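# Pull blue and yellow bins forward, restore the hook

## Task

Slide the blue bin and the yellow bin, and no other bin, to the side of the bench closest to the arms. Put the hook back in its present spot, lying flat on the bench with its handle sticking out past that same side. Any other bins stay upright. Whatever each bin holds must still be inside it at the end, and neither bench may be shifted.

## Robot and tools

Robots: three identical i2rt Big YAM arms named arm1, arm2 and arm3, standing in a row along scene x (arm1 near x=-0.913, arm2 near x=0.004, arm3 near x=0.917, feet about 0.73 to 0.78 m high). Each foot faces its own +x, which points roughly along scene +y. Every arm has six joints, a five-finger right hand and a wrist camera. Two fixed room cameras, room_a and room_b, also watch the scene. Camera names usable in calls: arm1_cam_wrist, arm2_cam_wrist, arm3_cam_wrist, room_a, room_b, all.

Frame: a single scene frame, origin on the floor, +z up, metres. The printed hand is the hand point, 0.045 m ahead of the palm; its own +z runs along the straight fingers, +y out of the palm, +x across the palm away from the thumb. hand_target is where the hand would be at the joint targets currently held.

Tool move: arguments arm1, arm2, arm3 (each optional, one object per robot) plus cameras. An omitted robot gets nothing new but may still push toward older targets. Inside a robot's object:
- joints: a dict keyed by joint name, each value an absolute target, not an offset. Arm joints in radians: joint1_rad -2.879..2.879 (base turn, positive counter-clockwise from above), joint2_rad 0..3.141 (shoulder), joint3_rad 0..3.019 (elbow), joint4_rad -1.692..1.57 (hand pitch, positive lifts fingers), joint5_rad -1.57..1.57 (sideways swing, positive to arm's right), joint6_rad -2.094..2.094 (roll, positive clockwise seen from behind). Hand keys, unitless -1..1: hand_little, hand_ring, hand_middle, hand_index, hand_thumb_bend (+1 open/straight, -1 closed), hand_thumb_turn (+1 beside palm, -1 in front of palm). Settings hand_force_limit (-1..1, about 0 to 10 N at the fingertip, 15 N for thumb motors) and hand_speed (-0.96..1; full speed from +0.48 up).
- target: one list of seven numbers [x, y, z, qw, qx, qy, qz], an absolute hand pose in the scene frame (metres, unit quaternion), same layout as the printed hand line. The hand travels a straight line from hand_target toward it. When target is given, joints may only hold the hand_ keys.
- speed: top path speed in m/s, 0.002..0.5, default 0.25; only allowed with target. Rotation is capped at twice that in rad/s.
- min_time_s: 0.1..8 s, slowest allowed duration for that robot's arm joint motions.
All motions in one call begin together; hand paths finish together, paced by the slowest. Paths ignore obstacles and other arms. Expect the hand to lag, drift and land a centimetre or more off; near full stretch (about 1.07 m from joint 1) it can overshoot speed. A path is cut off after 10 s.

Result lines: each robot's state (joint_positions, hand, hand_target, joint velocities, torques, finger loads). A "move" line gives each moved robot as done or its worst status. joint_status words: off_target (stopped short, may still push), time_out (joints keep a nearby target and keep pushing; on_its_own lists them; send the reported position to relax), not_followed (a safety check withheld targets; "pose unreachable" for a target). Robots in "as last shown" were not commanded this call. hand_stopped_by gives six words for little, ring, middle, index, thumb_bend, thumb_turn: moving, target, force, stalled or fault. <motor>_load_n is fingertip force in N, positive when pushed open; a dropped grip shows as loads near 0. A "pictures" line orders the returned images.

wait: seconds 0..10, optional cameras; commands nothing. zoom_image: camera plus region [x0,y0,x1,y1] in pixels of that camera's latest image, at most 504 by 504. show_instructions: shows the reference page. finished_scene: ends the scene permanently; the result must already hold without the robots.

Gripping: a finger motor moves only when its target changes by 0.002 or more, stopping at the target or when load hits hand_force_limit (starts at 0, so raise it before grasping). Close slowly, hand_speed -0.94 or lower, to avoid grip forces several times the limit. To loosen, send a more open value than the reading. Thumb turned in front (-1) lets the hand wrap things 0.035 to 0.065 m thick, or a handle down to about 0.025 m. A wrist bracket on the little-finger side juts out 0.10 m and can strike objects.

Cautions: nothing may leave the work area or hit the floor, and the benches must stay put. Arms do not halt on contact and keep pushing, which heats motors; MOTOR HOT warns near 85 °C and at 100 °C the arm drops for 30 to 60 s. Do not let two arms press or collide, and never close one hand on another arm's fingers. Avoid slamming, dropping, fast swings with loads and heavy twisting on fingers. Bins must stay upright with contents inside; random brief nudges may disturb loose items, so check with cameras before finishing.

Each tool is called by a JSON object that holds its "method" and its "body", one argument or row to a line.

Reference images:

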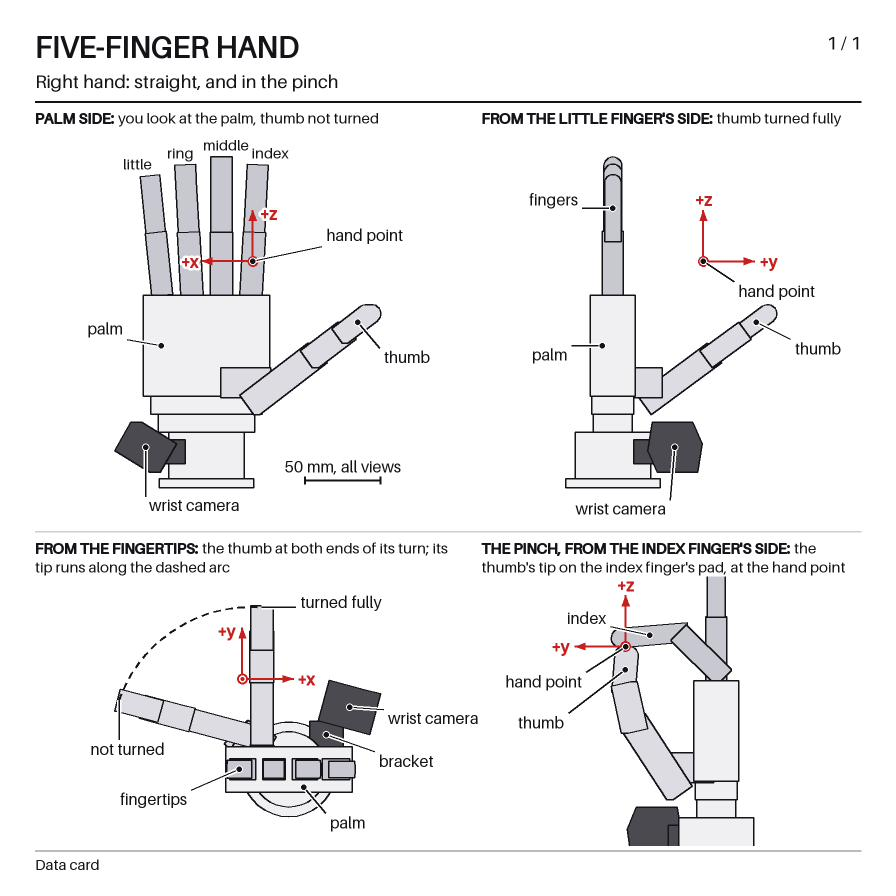

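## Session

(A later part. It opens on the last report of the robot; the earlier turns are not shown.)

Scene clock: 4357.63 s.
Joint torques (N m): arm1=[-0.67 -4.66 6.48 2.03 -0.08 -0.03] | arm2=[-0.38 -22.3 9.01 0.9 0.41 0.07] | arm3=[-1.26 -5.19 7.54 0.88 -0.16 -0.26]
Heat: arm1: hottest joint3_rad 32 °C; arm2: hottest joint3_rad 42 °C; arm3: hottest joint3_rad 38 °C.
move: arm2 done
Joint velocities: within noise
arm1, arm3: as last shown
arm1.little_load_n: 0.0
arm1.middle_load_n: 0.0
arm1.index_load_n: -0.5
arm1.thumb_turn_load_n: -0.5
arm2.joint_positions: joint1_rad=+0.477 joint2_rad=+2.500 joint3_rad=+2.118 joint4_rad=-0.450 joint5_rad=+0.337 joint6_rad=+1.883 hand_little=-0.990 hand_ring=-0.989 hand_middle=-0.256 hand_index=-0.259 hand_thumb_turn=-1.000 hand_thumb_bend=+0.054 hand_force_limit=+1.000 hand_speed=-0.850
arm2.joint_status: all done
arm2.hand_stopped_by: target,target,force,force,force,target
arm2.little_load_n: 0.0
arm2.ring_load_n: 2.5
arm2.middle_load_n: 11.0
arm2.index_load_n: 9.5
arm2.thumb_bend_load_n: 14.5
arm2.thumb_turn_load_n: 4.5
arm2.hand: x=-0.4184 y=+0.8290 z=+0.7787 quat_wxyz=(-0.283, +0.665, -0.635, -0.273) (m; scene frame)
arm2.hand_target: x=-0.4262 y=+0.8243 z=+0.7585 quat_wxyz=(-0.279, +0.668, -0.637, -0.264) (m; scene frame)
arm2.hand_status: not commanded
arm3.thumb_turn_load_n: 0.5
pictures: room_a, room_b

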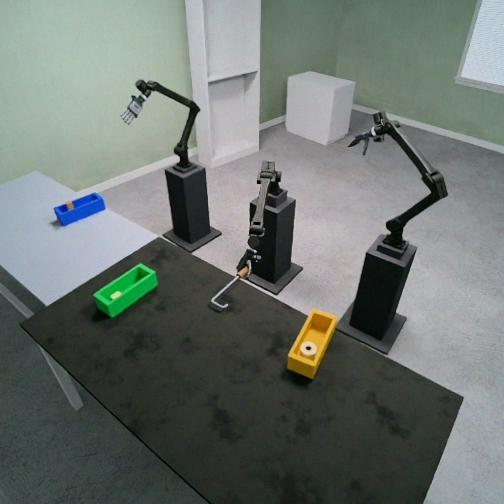

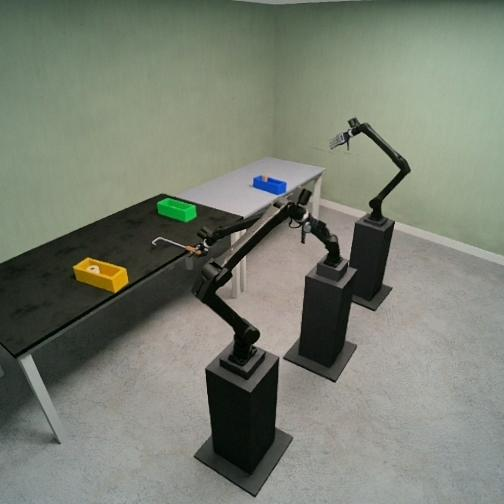

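{"method": "move", "body": {
  "arm2": {"joints":{"joint2_rad":2.50,"joint3_rad":2.14,"joint4_rad":-0.50},"min_time_s":1.5},
  "cameras": ["room_a","room_b"]
}}

{"method": "zoom_image", "body": {
  "camera": "room_a",
  "region": [180, 240, 280, 340]
}}

{"method": "zoom_image", "body": {
  "camera": "room_b",
  "region": [130, 200, 230, 300]
}}

Scene clock: 4372.37 s.
Joint torques (N m): arm1=[-0.44 -4.78 6.39 2.02 -0.07 -0.05] | arm2=[-0.97 -24.59 9.42 1.07 0.43 -0.01] | arm3=[-1.03 -4.84 7.5 0.73 -0.19 -0.23]
Heat: arm1: hottest joint3_rad 32 °C; arm2: hottest joint3_rad 41 °C; arm3: hottest joint3_rad 38 °C.
move: arm2 done
Joint velocities: within noise
arm1, arm3: as last shown
arm1.index_load_n: 0.0
arm1.thumb_turn_load_n: 0.0
arm2.joint_positions: joint1_rad=+0.479 joint2_rad=+2.503 joint3_rad=+2.118 joint4_rad=-0.488 joint5_rad=+0.339 joint6_rad=+1.890 hand_little=-0.990 hand_ring=-0.989 hand_middle=-0.256 hand_index=-0.259 hand_thumb_turn=-1.000 hand_thumb_bend=+0.054 hand_force_limit=+1.000 hand_speed=-0.850
arm2.joint_status: all done
arm2.hand_stopped_by: target,target,force,force,force,target
arm2.little_load_n: 0.0
arm2.ring_load_n: 2.0
arm2.middle_load_n: 11.5
arm2.index_load_n: 9.0
arm2.thumb_bend_load_n: 14.5
arm2.thumb_turn_load_n: 3.5
arm2.hand: x=-0.4163 y=+0.8223 z=+0.7675 quat_wxyz=(-0.277, +0.671, -0.639, -0.255) (m; scene frame)
arm2.hand_target: x=-0.4258 y=+0.8232 z=+0.7800 quat_wxyz=(-0.278, +0.669, -0.637, -0.262) (m; scene frame)
arm2.hand_status: not commanded
arm3.thumb_bend_load_n: -0.5
arm3.thumb_turn_load_n: 0.0
pictures: room_a, room_b

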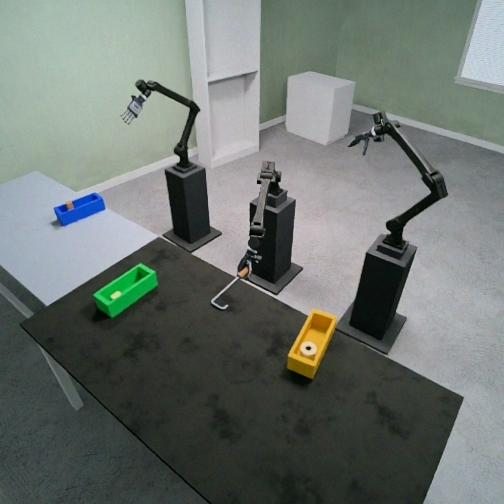

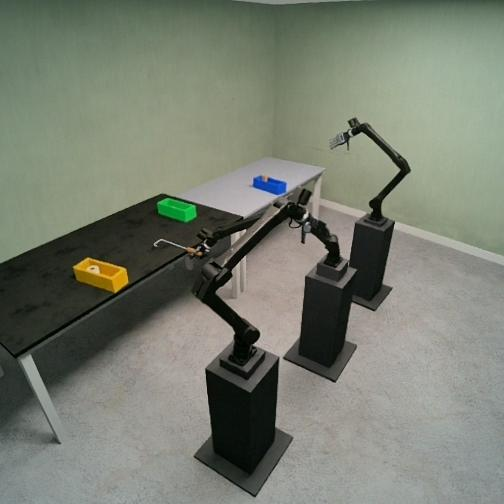

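Scaled by 5.040 from the camera's 504x504 image, which has a finer 720x720 frame.

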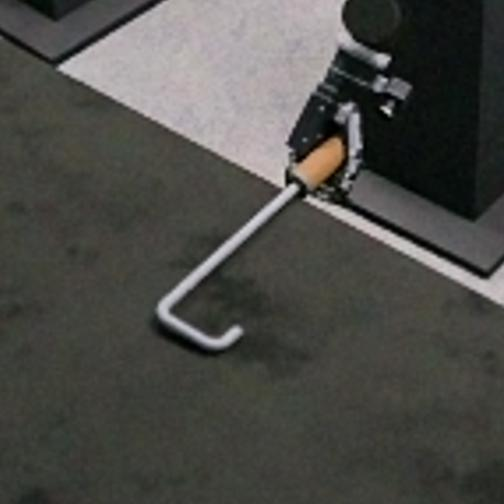

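Scaled by 5.040 from the camera's 504x504 image, which has a finer 720x720 frame.

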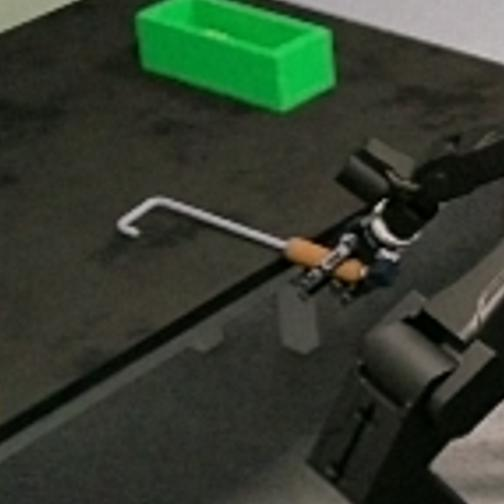

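{"method": "move", "body": {
  "arm2": {"joints":{"hand_speed":-0.9,"hand_thumb_bend":0.2,"hand_index":-0.05,"hand_middle":-0.05,"hand_ring":-0.6,"hand_little":-0.6}}
}}

{"method": "move", "body": {
  "arm2": {"joints":{"hand_speed":-0.7,"hand_thumb_bend":0.4,"hand_index":0.25,"hand_middle":0.25,"hand_ring":0.1,"hand_little":0.1}},
  "cameras": ["arm2_cam_wrist","room_a","room_b"]
}}

{"method": "zoom_image", "body": {
  "camera": "room_a",
  "region": [180, 240, 280, 340]
}}

{"method": "zoom_image", "body": {
  "camera": "room_b",
  "region": [130, 200, 230, 300]
}}

Scene clock: 4392.43 s.
Joint torques (N m): arm1=[-0.26 -5.01 6.46 2.1 -0.08 -0.03] | arm2=[-1.38 -25.52 9.26 0.88 0.36 -0.06] | arm3=[-0.79 -5.66 7.45 0.99 -0.19 -0.26]
Heat: arm1: hottest joint3_rad 32 °C; arm2: hottest joint3_rad 41 °C; arm3: hottest joint3_rad 38 °C.
move: arm2 done
Joint velocities: within noise
arm1, arm3: as last shown
arm2.joint_positions: joint1_rad=+0.479 joint2_rad=+2.503 joint3_rad=+2.118 joint4_rad=-0.488 joint5_rad=+0.340 joint6_rad=+1.891 hand_little=-0.600 hand_ring=-0.600 hand_middle=-0.050 hand_index=-0.050 hand_thumb_turn=-1.000 hand_thumb_bend=+0.200 hand_force_limit=+1.000 hand_speed=-0.900
arm2.joint_status: all done
arm2.hand_stopped_by: target,target,target,target,target,target
arm2.little_load_n: 0.0
arm2.ring_load_n: 0.0
arm2.middle_load_n: 0.0
arm2.index_load_n: 0.0
arm2.thumb_bend_load_n: 0.0
arm2.thumb_turn_load_n: 0.5
arm2.hand: x=-0.4165 y=+0.8222 z=+0.7676 quat_wxyz=(-0.277, +0.670, -0.639, -0.255) (m; scene frame)
arm2.hand_target: x=-0.4257 y=+0.8232 z=+0.7801 quat_wxyz=(-0.278, +0.669, -0.637, -0.262) (m; scene frame)
arm2.hand_status: not commanded
arm3.middle_load_n: 0.5
arm3.thumb_bend_load_n: 0.0
pictures: none

Scene clock: 4393.77 s.
Joint torques (N m): arm1=[-0.79 -5.07 6.52 2.06 -0.07 -0.03] | arm2=[-0.85 -25 9.11 0.75 0.32 -0.03] | arm3=[-1.26 -5.01 7.47 0.76 -0.15 -0.23]
Heat: arm1: hottest joint3_rad 32 °C; arm2: hottest joint3_rad 41 °C; arm3: hottest joint3_rad 38 °C.
move: arm2 done
Joint velocities: within noise
arm1, arm3: as last shown
arm2.joint_positions: joint1_rad=+0.479 joint2_rad=+2.503 joint3_rad=+2.118 joint4_rad=-0.488 joint5_rad=+0.340 joint6_rad=+1.891 hand_little=+0.100 hand_ring=+0.100 hand_middle=+0.250 hand_index=+0.250 hand_thumb_turn=-1.000 hand_thumb_bend=+0.400 hand_force_limit=+1.000 hand_speed=-0.700
arm2.joint_status: all done
arm2.hand_stopped_by: target,target,target,target,target,target
arm2.little_load_n: 0.0
arm2.ring_load_n: -0.5
arm2.middle_load_n: 0.0
arm2.index_load_n: 0.0
arm2.thumb_bend_load_n: 0.0
arm2.thumb_turn_load_n: 0.5
arm2.hand: x=-0.4164 y=+0.8223 z=+0.7676 quat_wxyz=(-0.277, +0.670, -0.639, -0.255) (m; scene frame)
arm2.hand_target: x=-0.4258 y=+0.8232 z=+0.7800 quat_wxyz=(-0.278, +0.669, -0.637, -0.262) (m; scene frame)
arm2.hand_status: not commanded
arm3.middle_load_n: 0.0
arm3.thumb_bend_load_n: -0.5
pictures: arm2_cam_wrist, room_a, room_b
camera_calibration:
arm2_cam_wrist: T_world_to_cam=[[-0.962625, -0.191689, -0.191331, -0.0962822], [-0.235058, 0.240391, 0.941785, -1.02143], [-0.134535, 0.951561, -0.276464, -0.509751], [0, 0, 0, 1]] pos_world=[-0.401359, 0.712145, 0.802618]

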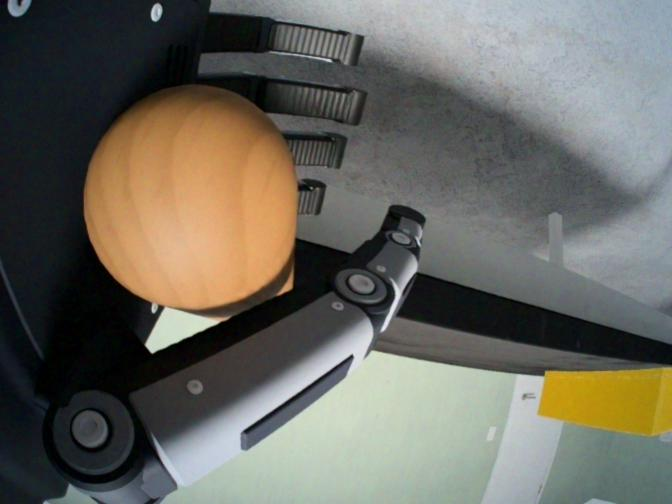

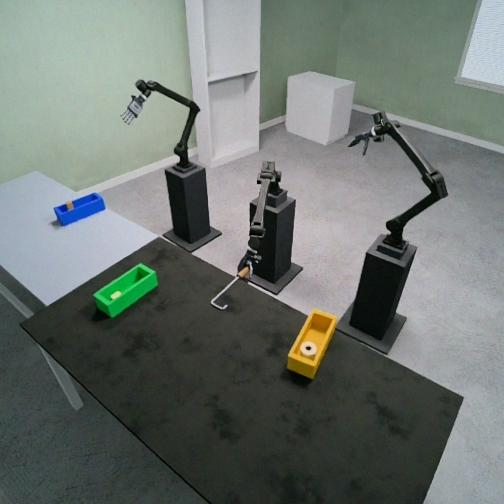

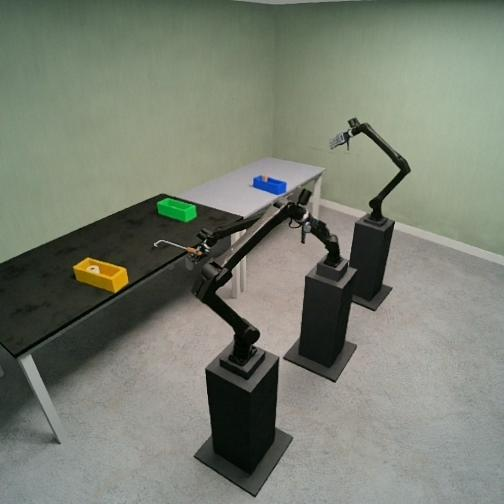

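Scaled by 5.040 from the camera's 504x504 image, which has a finer 720x720 frame.

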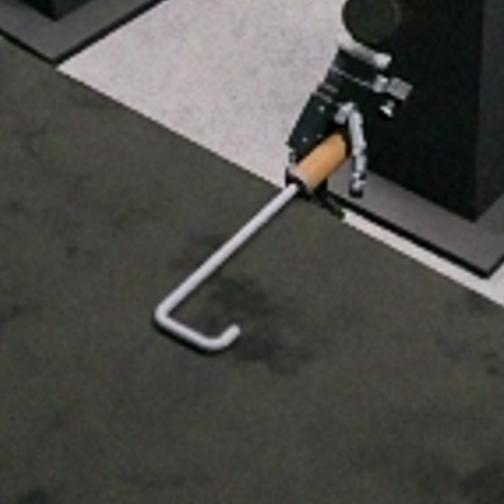

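Scaled by 5.040 from the camera's 504x504 image, which has a finer 720x720 frame.

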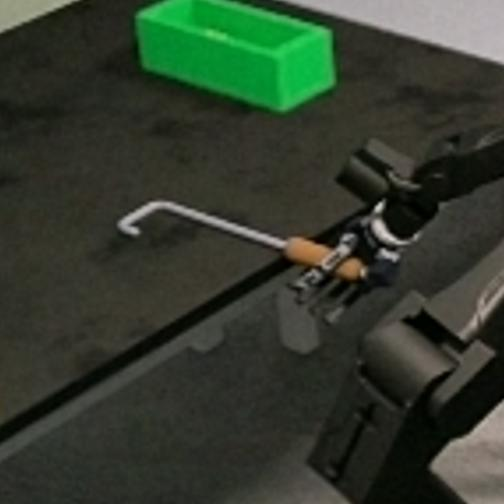

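{"method": "move", "body": {
  "arm2": {"joints":{"joint1_rad":0.496,"joint2_rad":2.405,"joint3_rad":1.998,"joint4_rad":-0.425,"joint5_rad":0.348,"joint6_rad":1.895},"min_time_s":2},
  "cameras": ["arm2_cam_wrist","room_a"]
}}

{"method": "zoom_image", "body": {
  "camera": "room_a",
  "region": [180, 240, 280, 340]
}}

Scene clock: 4412.73 s.
Joint torques (N m): arm1=[-0.5 -4.72 6.46 2.04 -0.09 -0.01] | arm2=[0.15 -27.11 7.12 1.98 0.42 -0.03] | arm3=[-1.32 -5.54 7.57 0.76 -0.16 -0.28]
Heat: arm1: hottest joint3_rad 32 °C; arm2: hottest joint3_rad 40 °C; arm3: hottest joint3_rad 38 °C.
move: arm2 done
Joint velocities: within noise
arm1, arm3: as last shown
arm2.joint_positions: joint1_rad=+0.482 joint2_rad=+2.442 joint3_rad=+2.002 joint4_rad=-0.444 joint5_rad=+0.345 joint6_rad=+1.892 hand_little=+0.100 hand_ring=+0.100 hand_middle=+0.250 hand_index=+0.250 hand_thumb_turn=-1.000 hand_thumb_bend=+0.400 hand_force_limit=+1.000 hand_speed=-0.700
arm2.joint_status: all done
arm2.hand_stopped_by: target,target,target,target,target,target
arm2.little_load_n: 0.0
arm2.ring_load_n: 0.0
arm2.middle_load_n: 0.0
arm2.index_load_n: 0.0
arm2.thumb_bend_load_n: 0.0
arm2.thumb_turn_load_n: 0.0
arm2.hand: x=-0.4073 y=+0.8027 z=+0.7665 quat_wxyz=(-0.277, +0.672, -0.640, -0.250) (m; scene frame)
arm2.hand_target: x=-0.4218 y=+0.8029 z=+0.8015 quat_wxyz=(-0.284, +0.665, -0.634, -0.275) (m; scene frame)
arm2.hand_status: not commanded
arm3.thumb_bend_load_n: 0.0
arm3.thumb_turn_load_n: 0.5
pictures: arm2_cam_wrist, room_a
camera_calibration:
arm2_cam_wrist: T_world_to_cam=[[-0.961378, -0.191988, -0.197214, -0.0860979], [-0.241994, 0.248277, 0.937975, -1.01986], [-0.131116, 0.949473, -0.285147, -0.48045], [0, 0, 0, 1]] pos_world=[-0.392568, 0.692852, 0.802628]

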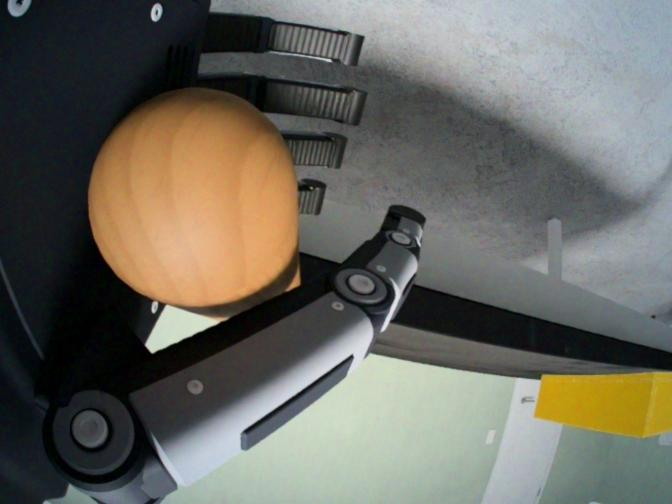

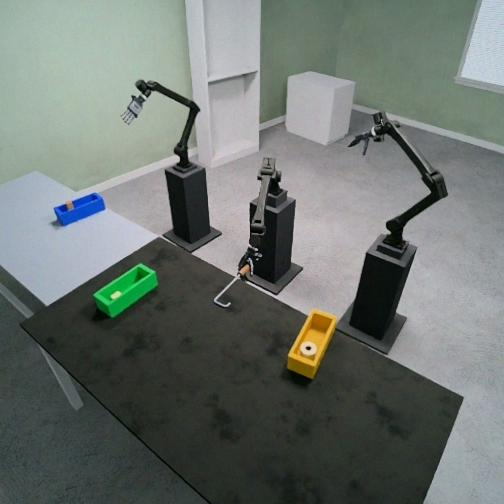

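Scaled by 5.040 from the camera's 504x504 image, which has a finer 720x720 frame.

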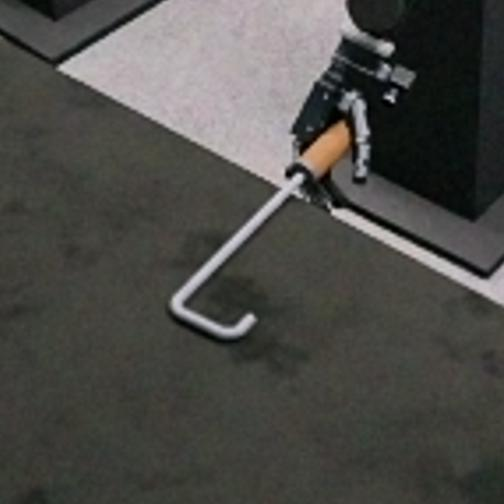

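{"method": "move", "body": {
  "arm2": {"joints":{"hand_thumb_bend":1,"hand_index":1,"hand_middle":1,"hand_ring":1,"hand_little":1}},
  "cameras": ["arm2_cam_wrist"]
}}

{"method": "move", "body": {
  "arm2": {"joints":{"joint1_rad":0.51,"joint2_rad":2.25,"joint3_rad":1.815,"joint4_rad":-0.362,"joint5_rad":0.347,"joint6_rad":1.905},"min_time_s":2.5},
  "cameras": ["arm2_cam_wrist","room_a","room_b"]
}}

{"method": "zoom_image", "body": {
  "camera": "room_a",
  "region": [180, 240, 280, 340]
}}

{"method": "zoom_image", "body": {
  "camera": "room_b",
  "region": [130, 200, 230, 300]
}}

Scene clock: 4440.17 s.
Joint torques (N m): arm1=[-0.62 -5.01 6.41 2.07 -0.05 -0.03] | arm2=[-0.26 -28.22 7.21 2.09 0.38 -0.04] | arm3=[-1.2 -5.01 7.46 0.81 -0.12 -0.22]
Heat: arm1: hottest joint3_rad 32 °C; arm2: hottest joint3_rad 40 °C; arm3: hottest joint3_rad 38 °C.
move: arm2 done
Joint velocities: within noise
arm1.joint_positions: joint1_rad=-1.890 joint2_rad=+1.003 joint3_rad=+1.514 joint4_rad=-1.093 joint5_rad=+0.001 joint6_rad=+0.008 hand_little=+0.600 hand_ring=+0.600 hand_middle=+0.600 hand_index=+0.599 hand_thumb_turn=-1.000 hand_thumb_bend=+1.000 hand_force_limit=+0.700 hand_speed=-0.600
arm1.joint_status: not commanded
arm1.hand_stopped_by: target,target,target,target,target,target
arm1.little_load_n: 0.0
arm1.ring_load_n: 0.0
arm1.middle_load_n: 0.0
arm1.index_load_n: 0.0
arm1.thumb_bend_load_n: 0.0
arm1.thumb_turn_load_n: 0.0
arm1.hand: x=-0.5243 y=-0.0835 z=+1.2282 quat_wxyz=(-0.289, +0.519, -0.710, +0.379) (m; scene frame)
arm1.hand_target: x=-0.5279 y=-0.0868 z=+1.2205 quat_wxyz=(-0.281, +0.521, -0.714, +0.375) (m; scene frame)
arm1.hand_status: not commanded
arm2.joint_positions: joint1_rad=+0.482 joint2_rad=+2.442 joint3_rad=+2.002 joint4_rad=-0.444 joint5_rad=+0.346 joint6_rad=+1.892 hand_little=+1.000 hand_ring=+1.000 hand_middle=+1.000 hand_index=+1.000 hand_thumb_turn=-1.000 hand_thumb_bend=+1.000 hand_force_limit=+1.000 hand_speed=-0.700
arm2.joint_status: all done
arm2.hand_stopped_by: target,target,target,target,target,target
arm2.little_load_n: 0.0
arm2.ring_load_n: 0.0
arm2.middle_load_n: 0.0
arm2.index_load_n: 0.0
arm2.thumb_bend_load_n: 0.0
arm2.thumb_turn_load_n: 0.0
arm2.hand: x=-0.4070 y=+0.8027 z=+0.7663 quat_wxyz=(-0.278, +0.672, -0.640, -0.249) (m; scene frame)
arm2.hand_target: x=-0.4217 y=+0.8028 z=+0.8013 quat_wxyz=(-0.284, +0.665, -0.634, -0.274) (m; scene frame)
arm2.hand_status: not commanded
arm3.joint_positions: joint1_rad=+0.002 joint2_rad=+0.998 joint3_rad=+1.617 joint4_rad=-1.180 joint5_rad=+0.006 joint6_rad=-1.280 hand_little=+1.000 hand_ring=+1.000 hand_middle=+1.000 hand_index=+0.999 hand_thumb_turn=+0.000 hand_thumb_bend=+1.000 hand_force_limit=+1.000 hand_speed=-0.500
arm3.joint_status: not commanded
arm3.hand_stopped_by: target,target,target,target,target,target
arm3.little_load_n: 0.0
arm3.ring_load_n: 0.0
arm3.middle_load_n: 0.0
arm3.index_load_n: 0.0
arm3.thumb_bend_load_n: 0.0
arm3.thumb_turn_load_n: 0.0
arm3.hand: x=+0.9949 y=+0.3881 z=+1.2527 quat_wxyz=(-0.374, +0.722, +0.497, +0.302) (m; scene frame)
arm3.hand_target: x=+0.9987 y=+0.3856 z=+1.2468 quat_wxyz=(-0.366, +0.725, +0.500, +0.300) (m; scene frame)
arm3.hand_status: not commanded
pictures: arm2_cam_wrist
camera_calibration:
arm2_cam_wrist: T_world_to_cam=[[-0.961305, -0.191347, -0.19819, -0.0856746], [-0.242776, 0.248405, 0.937739, -1.01986], [-0.130202, 0.949569, -0.285247, -0.48012], [0, 0, 0, 1]] pos_world=[-0.39247, 0.692852, 0.802429]

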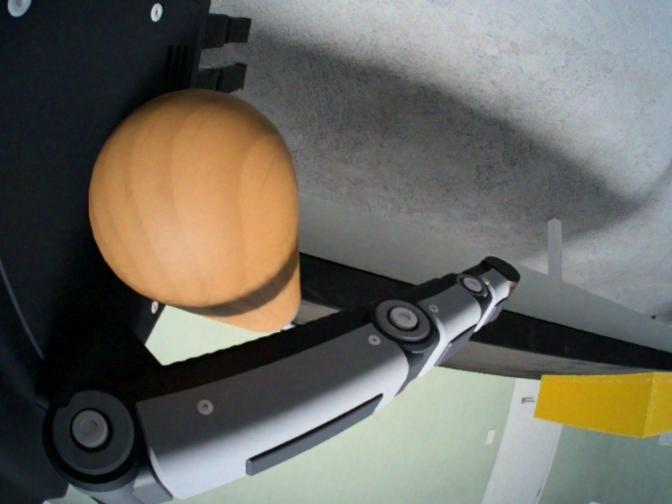

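Scene clock: 4443.07 s.
Joint torques (N m): arm1=[-0.85 -4.78 6.46 2.09 -0.07 -0.01] | arm2=[-0.26 -25.82 7.1 2.18 0.32 0.01] | arm3=[-1.32 -5.3 7.58 0.91 -0.17 -0.25]
Heat: arm1: hottest joint3_rad 32 °C; arm2: hottest joint3_rad 40 °C; arm3: hottest joint3_rad 38 °C.
move: arm2 done
Joint velocities: within noise
arm1, arm3: as last shown
arm2.joint_positions: joint1_rad=+0.497 joint2_rad=+2.285 joint3_rad=+1.818 joint4_rad=-0.383 joint5_rad=+0.346 joint6_rad=+1.896 hand_little=+1.000 hand_ring=+1.000 hand_middle=+1.000 hand_index=+1.000 hand_thumb_turn=-1.000 hand_thumb_bend=+1.000 hand_force_limit=+1.000 hand_speed=-0.700
arm2.joint_status: all done
arm2.hand_stopped_by: target,target,target,target,target,target
arm2.little_load_n: -0.5
arm2.ring_load_n: 0.0
arm2.middle_load_n: 0.0
arm2.index_load_n: 0.0
arm2.thumb_bend_load_n: 0.0
arm2.thumb_turn_load_n: 0.0
arm2.hand: x=-0.4039 y=+0.7675 z=+0.8139 quat_wxyz=(-0.280, +0.669, -0.635, -0.267) (m; scene frame)
arm2.hand_target: x=-0.4163 y=+0.7672 z=+0.8476 quat_wxyz=(-0.284, +0.660, -0.630, -0.293) (m; scene frame)
arm2.hand_status: not commanded
arm3.middle_load_n: -0.5
arm3.thumb_turn_load_n: 0.5
pictures: arm2_cam_wrist, room_a, room_b
camera_calibration:
arm2_cam_wrist: T_world_to_cam=[[-0.962556, -0.197796, -0.185372, -0.0860418], [-0.22746, 0.217308, 0.949231, -1.03425], [-0.147471, 0.955852, -0.254162, -0.469735], [0, 0, 0, 1]] pos_world=[-0.387342, 0.656729, 0.846399]

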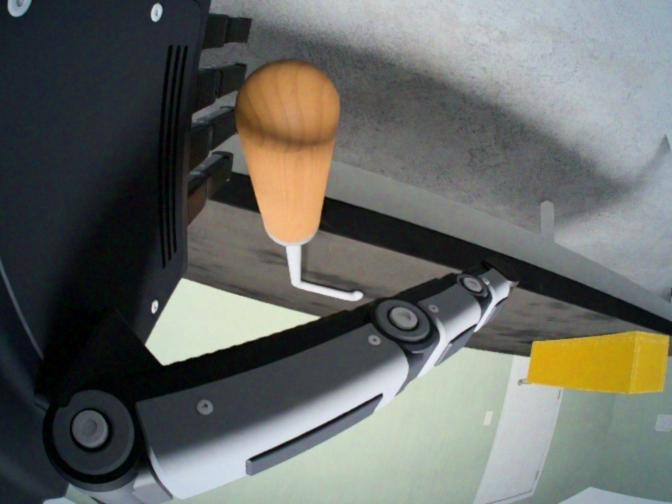

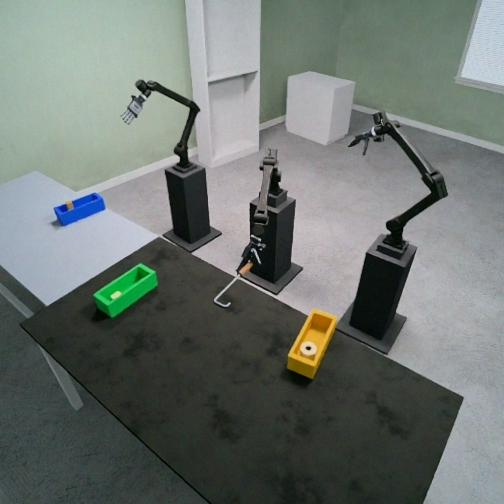

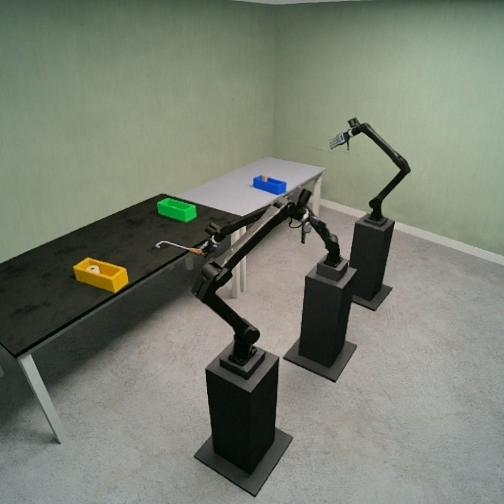

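Scaled by 5.040 from the camera's 504x504 image, which has a finer 720x720 frame.

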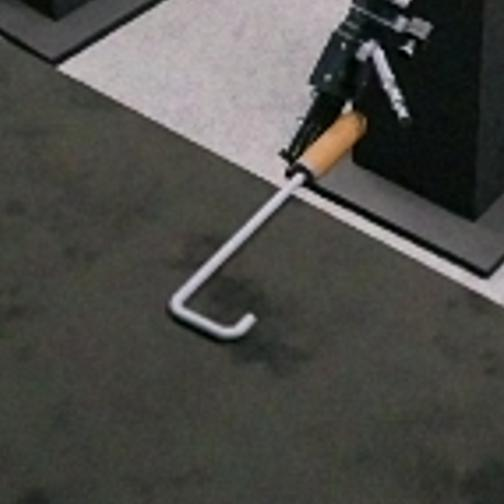

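Scaled by 5.040 from the camera's 504x504 image, which has a finer 720x720 frame.

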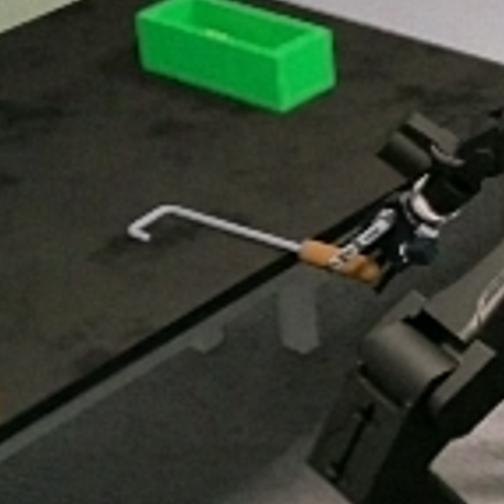

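{"method": "move", "body": {
  "cameras": ["arm2_cam_wrist","room_a"]
}}

Scene clock: 4477.57 s.
Joint torques (N m): arm1=[-0.56 -5.01 6.41 2.02 -0.05 -0.02] | arm2=[-0.38 -25.7 7.15 2.19 0.35 -0.03] | arm3=[-0.62 -5.01 7.6 0.85 -0.12 -0.25]
Heat: arm1: hottest joint3_rad 32 °C; arm2: hottest joint2_rad 39 °C; arm3: hottest joint3_rad 38 °C.
Joint velocities: within noise
arm1.joint_positions: joint1_rad=-1.890 joint2_rad=+1.003 joint3_rad=+1.514 joint4_rad=-1.093 joint5_rad=+0.001 joint6_rad=+0.008 hand_little=+0.600 hand_ring=+0.600 hand_middle=+0.600 hand_index=+0.599 hand_thumb_turn=-1.000 hand_thumb_bend=+1.000 hand_force_limit=+0.700 hand_speed=-0.600
arm1.joint_status: not commanded
arm1.hand_stopped_by: target,target,target,target,target,target
arm1.little_load_n: 0.0
arm1.ring_load_n: 0.0
arm1.middle_load_n: 0.0
arm1.index_load_n: 0.0
arm1.thumb_bend_load_n: 0.0
arm1.thumb_turn_load_n: 0.0
arm1.hand: x=-0.5243 y=-0.0835 z=+1.2282 quat_wxyz=(-0.289, +0.519, -0.710, +0.379) (m; scene frame)
arm1.hand_target: x=-0.5279 y=-0.0868 z=+1.2205 quat_wxyz=(-0.281, +0.521, -0.714, +0.375) (m; scene frame)
arm1.hand_status: not commanded
arm2.joint_positions: joint1_rad=+0.497 joint2_rad=+2.285 joint3_rad=+1.818 joint4_rad=-0.383 joint5_rad=+0.346 joint6_rad=+1.896 hand_little=+1.000 hand_ring=+1.000 hand_middle=+1.000 hand_index=+1.000 hand_thumb_turn=-1.000 hand_thumb_bend=+1.000 hand_force_limit=+1.000 hand_speed=-0.700
arm2.joint_status: all done
arm2.hand_stopped_by: target,target,target,target,target,target
arm2.little_load_n: 0.0
arm2.ring_load_n: 0.0
arm2.middle_load_n: 0.0
arm2.index_load_n: 0.0
arm2.thumb_bend_load_n: 0.0
arm2.thumb_turn_load_n: 0.0
arm2.hand: x=-0.4039 y=+0.7675 z=+0.8139 quat_wxyz=(-0.280, +0.669, -0.635, -0.267) (m; scene frame)
arm2.hand_target: x=-0.4164 y=+0.7673 z=+0.8477 quat_wxyz=(-0.284, +0.660, -0.630, -0.293) (m; scene frame)
arm2.hand_status: not commanded
arm3.joint_positions: joint1_rad=+0.002 joint2_rad=+0.998 joint3_rad=+1.617 joint4_rad=-1.180 joint5_rad=+0.006 joint6_rad=-1.280 hand_little=+1.000 hand_ring=+1.000 hand_middle=+1.000 hand_index=+0.999 hand_thumb_turn=+0.000 hand_thumb_bend=+1.000 hand_force_limit=+1.000 hand_speed=-0.500
arm3.joint_status: not commanded
arm3.hand_stopped_by: target,target,target,target,target,target
arm3.little_load_n: 0.0
arm3.ring_load_n: 0.0
arm3.middle_load_n: 0.0
arm3.index_load_n: 0.0
arm3.thumb_bend_load_n: 0.0
arm3.thumb_turn_load_n: 0.5
arm3.hand: x=+0.9949 y=+0.3881 z=+1.2527 quat_wxyz=(-0.374, +0.722, +0.497, +0.302) (m; scene frame)
arm3.hand_target: x=+0.9987 y=+0.3856 z=+1.2468 quat_wxyz=(-0.366, +0.725, +0.500, +0.300) (m; scene frame)
arm3.hand_status: not commanded
pictures: arm2_cam_wrist, room_a
camera_calibration:
arm2_cam_wrist: T_world_to_cam=[[-0.962556, -0.197796, -0.185372, -0.0860418], [-0.22746, 0.217308, 0.949231, -1.03425], [-0.147471, 0.955852, -0.254162, -0.469735], [0, 0, 0, 1]] pos_world=[-0.387342, 0.656729, 0.846399]

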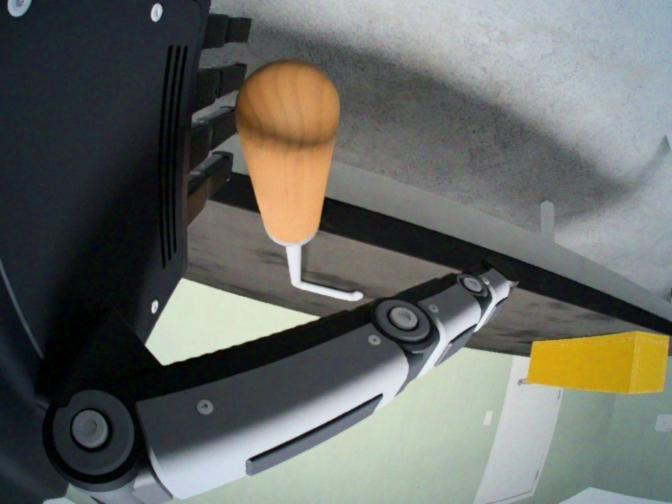

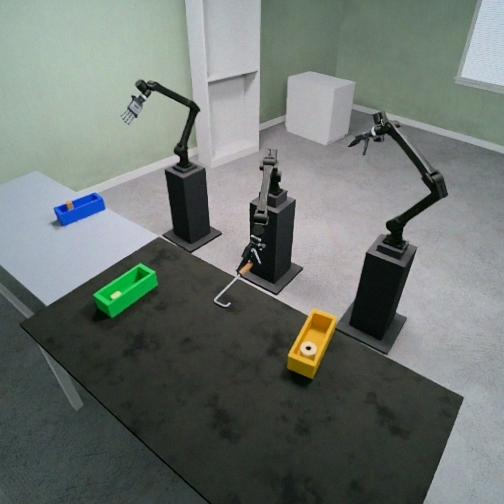

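{"method": "move", "body": {
  "arm2": {"joints":{"joint1_rad":0.478,"joint2_rad":2.37,"joint3_rad":1.89,"joint4_rad":-0.312,"joint5_rad":0.347,"joint6_rad":1.905},"min_time_s":3},
  "cameras": ["arm2_cam_wrist"]
}}

Scene clock: 4558.43 s.
Joint torques (N m): arm1=[-0.44 -4.95 6.45 1.99 -0.07 -0.02] | arm2=[-1.9 -21.54 11.3 2.17 0.31 -0.01] | arm3=[-0.97 -5.25 7.45 0.81 -0.18 -0.22]
Heat: arm1: hottest joint3_rad 32 °C; arm2: hottest joint2_rad 40 °C; arm3: hottest joint3_rad 37 °C.
move: arm2 done
Joint velocities: within noise
arm1, arm3: as last shown
arm1.ring_load_n: -0.5
arm1.thumb_bend_load_n: 0.5
arm2.joint_positions: joint1_rad=+0.490 joint2_rad=+2.349 joint3_rad=+1.839 joint4_rad=-0.333 joint5_rad=+0.346 joint6_rad=+1.896 hand_little=+1.000 hand_ring=+1.000 hand_middle=+1.000 hand_index=+1.000 hand_thumb_turn=-1.000 hand_thumb_bend=+1.000 hand_force_limit=+1.000 hand_speed=-0.700
arm2.joint_status: all done
arm2.hand_stopped_by: target,target,target,target,target,target
arm2.little_load_n: 0.0
arm2.ring_load_n: 0.0
arm2.middle_load_n: 0.0
arm2.index_load_n: -0.5
arm2.thumb_bend_load_n: 0.0
arm2.thumb_turn_load_n: 0.0
arm2.hand: x=-0.4024 y=+0.7779 z=+0.7816 quat_wxyz=(-0.282, +0.666, -0.636, -0.269) (m; scene frame)
arm2.hand_target: x=-0.4011 y=+0.7993 z=+0.7966 quat_wxyz=(-0.290, +0.649, -0.640, -0.291) (m; scene frame)
arm2.hand_status: not commanded
arm3.ring_load_n: -0.5
pictures: arm2_cam_wrist
camera_calibration:
arm2_cam_wrist: T_world_to_cam=[[-0.964541, -0.190067, -0.183126, -0.0970261], [-0.222569, 0.212818, 0.951405, -1.00181], [-0.141858, 0.958427, -0.247575, -0.492636], [0, 0, 0, 1]] pos_world=[-0.386442, 0.666917, 0.813393]

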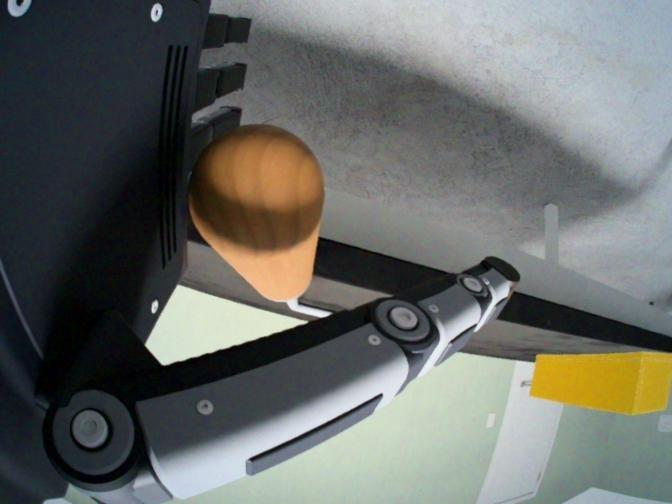

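{"method": "move", "body": {
  "arm2": {"joints":{"joint2_rad":2.379,"joint3_rad":1.892},"min_time_s":1},
  "cameras": ["arm2_cam_wrist"]
}}

{"method": "move", "body": {
  "arm2": {"joints":{"hand_little":0.0,"hand_ring":0.0,"hand_middle":0.2,"hand_index":0.2,"hand_thumb_bend":0.3,"hand_force_limit":-0.6,"hand_speed":-0.7}},
  "cameras": ["arm2_cam_wrist"]
}}

Scene clock: 4579.77 s.
Joint torques (N m): arm1=[-0.91 -4.72 6.45 2.04 -0.09 -0.04] | arm2=[-2.73 -21.19 11.17 2.15 0.32 -0.03] | arm3=[-1.03 -5.07 7.54 0.83 -0.17 -0.21]
Heat: arm1: hottest joint3_rad 32 °C; arm2: hottest joint3_rad 41 °C; arm3: hottest joint3_rad 37 °C.
move: arm2 done
Joint velocities: within noise
arm1, arm3: as last shown
arm1.ring_load_n: 0.0
arm1.thumb_bend_load_n: 0.0
arm2.joint_positions: joint1_rad=+0.490 joint2_rad=+2.357 joint3_rad=+1.843 joint4_rad=-0.333 joint5_rad=+0.346 joint6_rad=+1.896 hand_little=+1.000 hand_ring=+1.000 hand_middle=+1.000 hand_index=+1.000 hand_thumb_turn=-1.000 hand_thumb_bend=+1.000 hand_force_limit=+1.000 hand_speed=-0.700
arm2.joint_status: all done
arm2.hand_stopped_by: target,target,target,target,target,target
arm2.little_load_n: 0.0
arm2.ring_load_n: 0.0
arm2.middle_load_n: 0.0
arm2.index_load_n: 0.0
arm2.thumb_bend_load_n: 0.0
arm2.thumb_turn_load_n: 0.0
arm2.hand: x=-0.4025 y=+0.7782 z=+0.7768 quat_wxyz=(-0.281, +0.666, -0.637, -0.268) (m; scene frame)
arm2.hand_target: x=-0.4010 y=+0.7991 z=+0.7900 quat_wxyz=(-0.289, +0.650, -0.641, -0.288) (m; scene frame)
arm2.hand_status: not commanded
arm3.ring_load_n: 0.0
arm3.thumb_turn_load_n: 0.0
pictures: arm2_cam_wrist
camera_calibration:
arm2_cam_wrist: T_world_to_cam=[[-0.964182, -0.19071, -0.184342, -0.0964168], [-0.22445, 0.216317, 0.950173, -0.9998], [-0.141332, 0.957516, -0.251374, -0.490159], [0, 0, 0, 1]] pos_world=[-0.386644, 0.667221, 0.808996]

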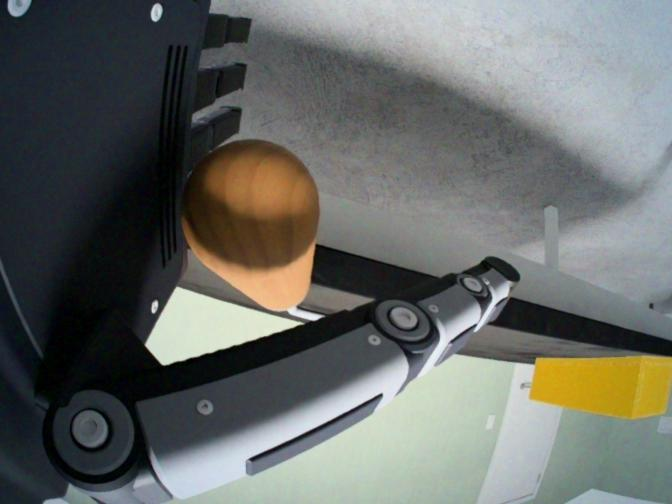

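Scene clock: 4581.90 s.
Joint torques (N m): arm1=[-0.62 -5.13 6.53 2.14 -0.07 -0.04] | arm2=[-2.73 -21.07 11.23 2.09 0.34 0.03] | arm3=[-1.2 -5.66 7.49 0.68 -0.17 -0.27]
Heat: arm1: hottest joint3_rad 32 °C; arm2: hottest joint3_rad 41 °C; arm3: hottest joint3_rad 37 °C.
move: arm2 done
Joint velocities: within noise
arm1, arm3: as last shown
arm1.middle_load_n: -0.5
arm2.joint_positions: joint1_rad=+0.490 joint2_rad=+2.357 joint3_rad=+1.843 joint4_rad=-0.333 joint5_rad=+0.346 joint6_rad=+1.897 hand_little=+0.000 hand_ring=+0.000 hand_middle=+0.200 hand_index=+0.200 hand_thumb_turn=-1.000 hand_thumb_bend=+0.300 hand_force_limit=-0.600 hand_speed=-0.700
arm2.joint_status: all done
arm2.hand_stopped_by: target,target,target,target,target,target
arm2.little_load_n: 0.0
arm2.ring_load_n: 0.0
arm2.middle_load_n: 0.0
arm2.index_load_n: 0.0
arm2.thumb_bend_load_n: 0.0
arm2.thumb_turn_load_n: 0.0
arm2.hand: x=-0.4025 y=+0.7782 z=+0.7768 quat_wxyz=(-0.281, +0.666, -0.637, -0.268) (m; scene frame)
arm2.hand_target: x=-0.4009 y=+0.7991 z=+0.7900 quat_wxyz=(-0.289, +0.650, -0.641, -0.288) (m; scene frame)
arm2.hand_status: not commanded
arm3.index_load_n: -0.5
arm3.thumb_turn_load_n: 0.5
pictures: arm2_cam_wrist
camera_calibration:
arm2_cam_wrist: T_world_to_cam=[[-0.96438, -0.190181, -0.183854, -0.0972227], [-0.223845, 0.216406, 0.950296, -0.999746], [-0.140941, 0.957601, -0.251269, -0.490245], [0, 0, 0, 1]] pos_world=[-0.386643, 0.66732, 0.808996]

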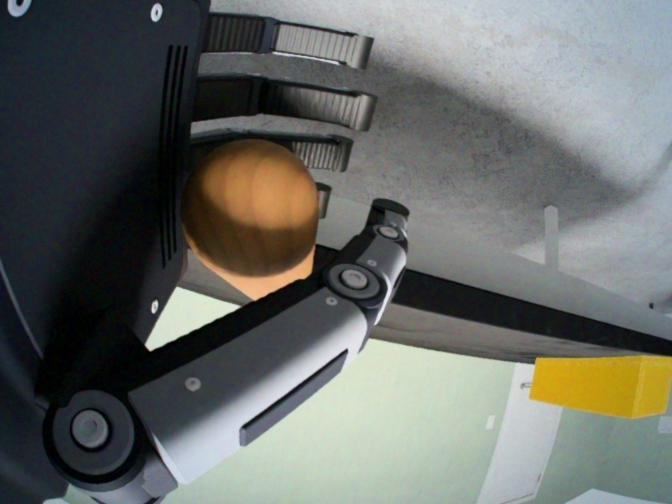

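{"method": "move", "body": {
  "arm2": {"joints":{"hand_little":-0.95,"hand_ring":-0.95,"hand_middle":-0.95,"hand_index":-0.95,"hand_thumb_bend":-0.95,"hand_force_limit":-0.3,"hand_speed":-0.8}},
  "cameras": ["arm2_cam_wrist"]
}}

{"method": "move", "body": {
  "arm2": {"joints":{"hand_little":-1,"hand_ring":-1,"hand_middle":-0.98,"hand_index":-0.98,"hand_thumb_bend":-0.98,"hand_force_limit":0.4,"hand_speed":-0.85}},
  "cameras": ["arm2_cam_wrist"]
}}

{"method": "move", "body": {
  "arm2": {"joints":{"hand_middle":-0.99,"hand_index":-0.99,"hand_thumb_bend":-0.99,"hand_little":-0.99,"hand_ring":-0.99,"hand_force_limit":1.0,"hand_speed":-0.85}},
  "cameras": ["arm2_cam_wrist","room_a","room_b"]
}}

Scene clock: 4598.23 s.
Joint torques (N m): arm1=[-0.67 -4.78 6.45 2.04 -0.08 -0.04] | arm2=[-2.55 -21.95 11.12 2.22 0.36 0.02] | arm3=[-1.08 -4.6 7.46 0.68 -0.18 -0.28]
Heat: arm1: hottest joint3_rad 32 °C; arm2: hottest joint3_rad 40 °C; arm3: hottest joint3_rad 37 °C.
move: arm2 off_target
Joint velocities: within noise
arm1, arm3: as last shown
arm1.little_load_n: -0.5
arm1.middle_load_n: 0.0
arm2.joint_positions: joint1_rad=+0.488 joint2_rad=+2.361 joint3_rad=+1.843 joint4_rad=-0.333 joint5_rad=+0.346 joint6_rad=+1.900 hand_little=-0.950 hand_ring=-0.950 hand_middle=-0.239 hand_index=-0.019 hand_thumb_turn=-1.000 hand_thumb_bend=+0.067 hand_force_limit=-0.300 hand_speed=-0.800
arm2.joint_status: hand_middle off_target (ended at -0.239, target -0.950); hand_index off_target (ended at -0.019, target -0.950); hand_thumb_bend off_target (ended at +0.067, target -0.950); the others done
arm2.hand_stopped_by: target,target,force,force,force,target
arm2.little_load_n: 0.0
arm2.ring_load_n: 0.0
arm2.middle_load_n: 5.5
arm2.index_load_n: 0.0
arm2.thumb_bend_load_n: 5.0
arm2.thumb_turn_load_n: 0.5
arm2.hand: x=-0.4006 y=+0.7786 z=+0.7730 quat_wxyz=(-0.280, +0.665, -0.639, -0.266) (m; scene frame)
arm2.hand_target: x=-0.4008 y=+0.7992 z=+0.7902 quat_wxyz=(-0.289, +0.650, -0.641, -0.288) (m; scene frame)
arm2.hand_status: not commanded
arm3.index_load_n: 0.0
arm3.thumb_turn_load_n: 0.0
pictures: arm2_cam_wrist
camera_calibration:
arm2_cam_wrist: T_world_to_cam=[[-0.965043, -0.187268, -0.183364, -0.0989223], [-0.22328, 0.221059, 0.949357, -0.998401], [-0.13725, 0.957112, -0.255145, -0.486401], [0, 0, 0, 1]] pos_world=[-0.385146, 0.667721, 0.805598]

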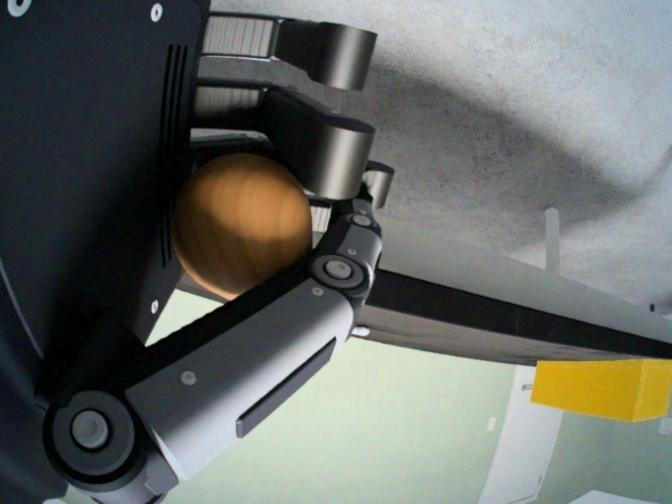

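Scene clock: 4599.17 s.
Joint torques (N m): arm1=[-0.73 -4.95 6.45 2.09 -0.07 -0.04] | arm2=[-2.49 -22.83 10.97 2.3 0.3 -0.03] | arm3=[-1.49 -5.36 7.45 0.85 -0.15 -0.24]
Heat: arm1: hottest joint3_rad 32 °C; arm2: hottest joint3_rad 40 °C; arm3: hottest joint3_rad 37 °C.
move: arm2 off_target
Joint velocities: within noise
arm1, arm3: as last shown
arm1.little_load_n: 0.0
arm2.joint_positions: joint1_rad=+0.488 joint2_rad=+2.369 joint3_rad=+1.844 joint4_rad=-0.333 joint5_rad=+0.346 joint6_rad=+1.900 hand_little=-1.000 hand_ring=-1.000 hand_middle=-0.249 hand_index=-0.252 hand_thumb_turn=-1.000 hand_thumb_bend=+0.054 hand_force_limit=+0.400 hand_speed=-0.850
arm2.joint_status: hand_middle off_target (ended at -0.249, target -0.980); hand_index off_target (ended at -0.252, target -0.980); hand_thumb_bend off_target (ended at +0.054, target -0.980); the others done
arm2.hand_stopped_by: target,target,force,force,force,target
arm2.little_load_n: 0.0
arm2.ring_load_n: 0.0
arm2.middle_load_n: 9.0
arm2.index_load_n: 6.5
arm2.thumb_bend_load_n: 10.5
arm2.thumb_turn_load_n: 0.5
arm2.hand: x=-0.4003 y=+0.7781 z=+0.7669 quat_wxyz=(-0.279, +0.667, -0.639, -0.263) (m; scene frame)
arm2.hand_target: x=-0.4008 y=+0.7993 z=+0.7902 quat_wxyz=(-0.289, +0.650, -0.641, -0.288) (m; scene frame)
arm2.hand_status: not commanded
pictures: arm2_cam_wrist
camera_calibration:
arm2_cam_wrist: T_world_to_cam=[[-0.964492, -0.188262, -0.185239, -0.0974001], [-0.226165, 0.226495, 0.947391, -0.996336], [-0.136402, 0.955645, -0.26103, -0.481454], [0, 0, 0, 1]] pos_world=[-0.384949, 0.667427, 0.800203]

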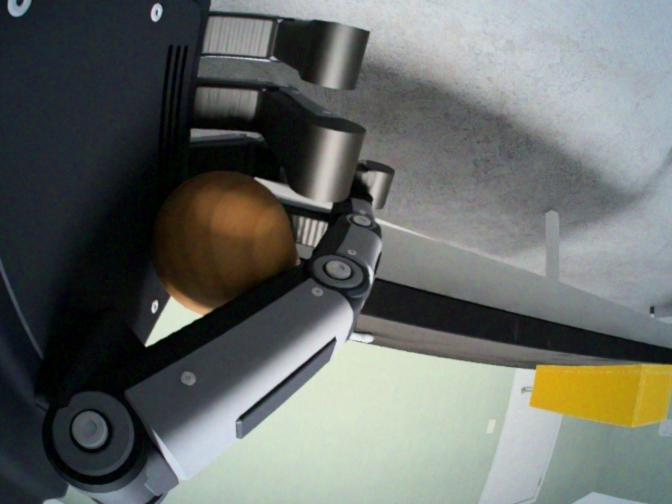

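Scene clock: 4599.67 s.
Joint torques (N m): arm1=[-0.67 -5.07 6.49 2.11 -0.06 -0.03] | arm2=[-1.32 -22.18 10.91 1.88 0.36 -0.04] | arm3=[-1.2 -4.84 7.6 0.77 -0.18 -0.25]
Heat: arm1: hottest joint3_rad 32 °C; arm2: hottest joint3_rad 40 °C; arm3: hottest joint3_rad 37 °C.
move: arm2 off_target
Joint velocities: within noise
arm1, arm3: as last shown
arm2.joint_positions: joint1_rad=+0.488 joint2_rad=+2.369 joint3_rad=+1.844 joint4_rad=-0.333 joint5_rad=+0.346 joint6_rad=+1.900 hand_little=-0.990 hand_ring=-0.990 hand_middle=-0.254 hand_index=-0.280 hand_thumb_turn=-1.000 hand_thumb_bend=+0.044 hand_force_limit=+1.000 hand_speed=-0.850
arm2.joint_status: hand_middle off_target (ended at -0.254, target -0.990); hand_index off_target (ended at -0.280, target -0.990); hand_thumb_bend off_target (ended at +0.044, target -0.990); the others done
arm2.hand_stopped_by: target,target,force,force,force,target
arm2.little_load_n: 0.0
arm2.ring_load_n: 0.0
arm2.middle_load_n: 11.0
arm2.index_load_n: 10.5
arm2.thumb_bend_load_n: 14.5
arm2.thumb_turn_load_n: -2.5
arm2.hand: x=-0.4003 y=+0.7781 z=+0.7669 quat_wxyz=(-0.279, +0.667, -0.639, -0.263) (m; scene frame)
arm2.hand_target: x=-0.4008 y=+0.7993 z=+0.7902 quat_wxyz=(-0.289, +0.650, -0.641, -0.288) (m; scene frame)
arm2.hand_status: not commanded
pictures: arm2_cam_wrist, room_a, room_b
camera_calibration:
arm2_cam_wrist: T_world_to_cam=[[-0.964492, -0.188262, -0.185239, -0.0974001], [-0.226165, 0.226495, 0.947391, -0.996336], [-0.136402, 0.955645, -0.26103, -0.481454], [0, 0, 0, 1]] pos_world=[-0.384949, 0.667427, 0.800203]

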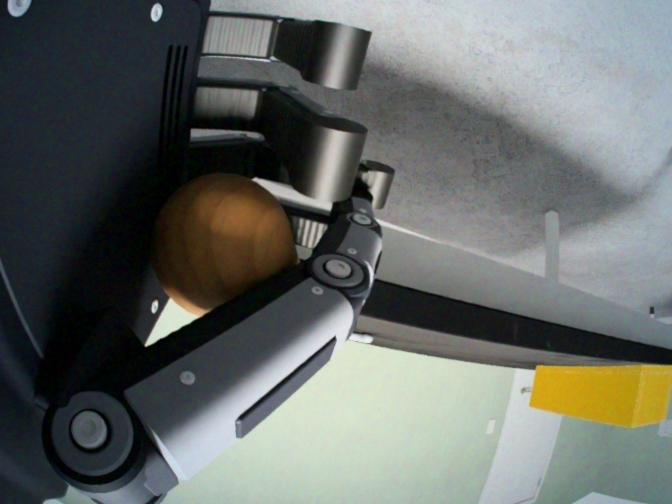

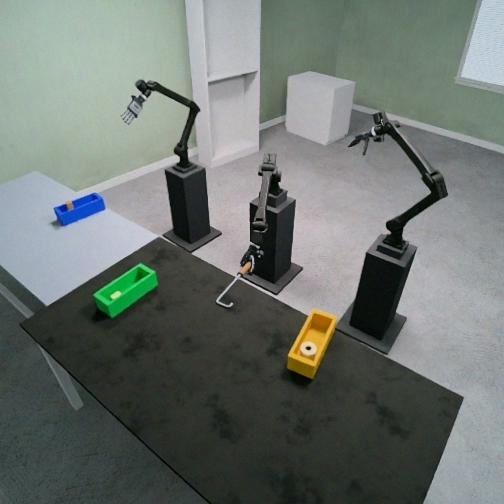

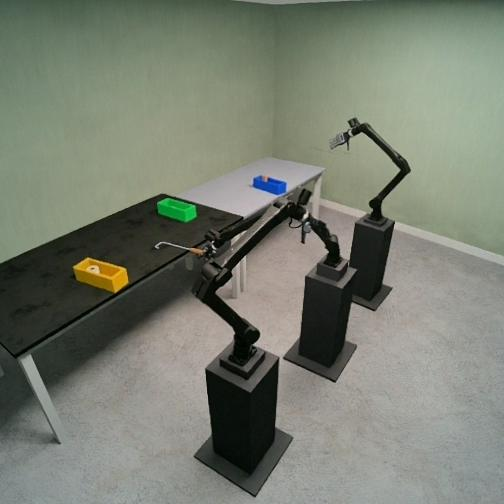

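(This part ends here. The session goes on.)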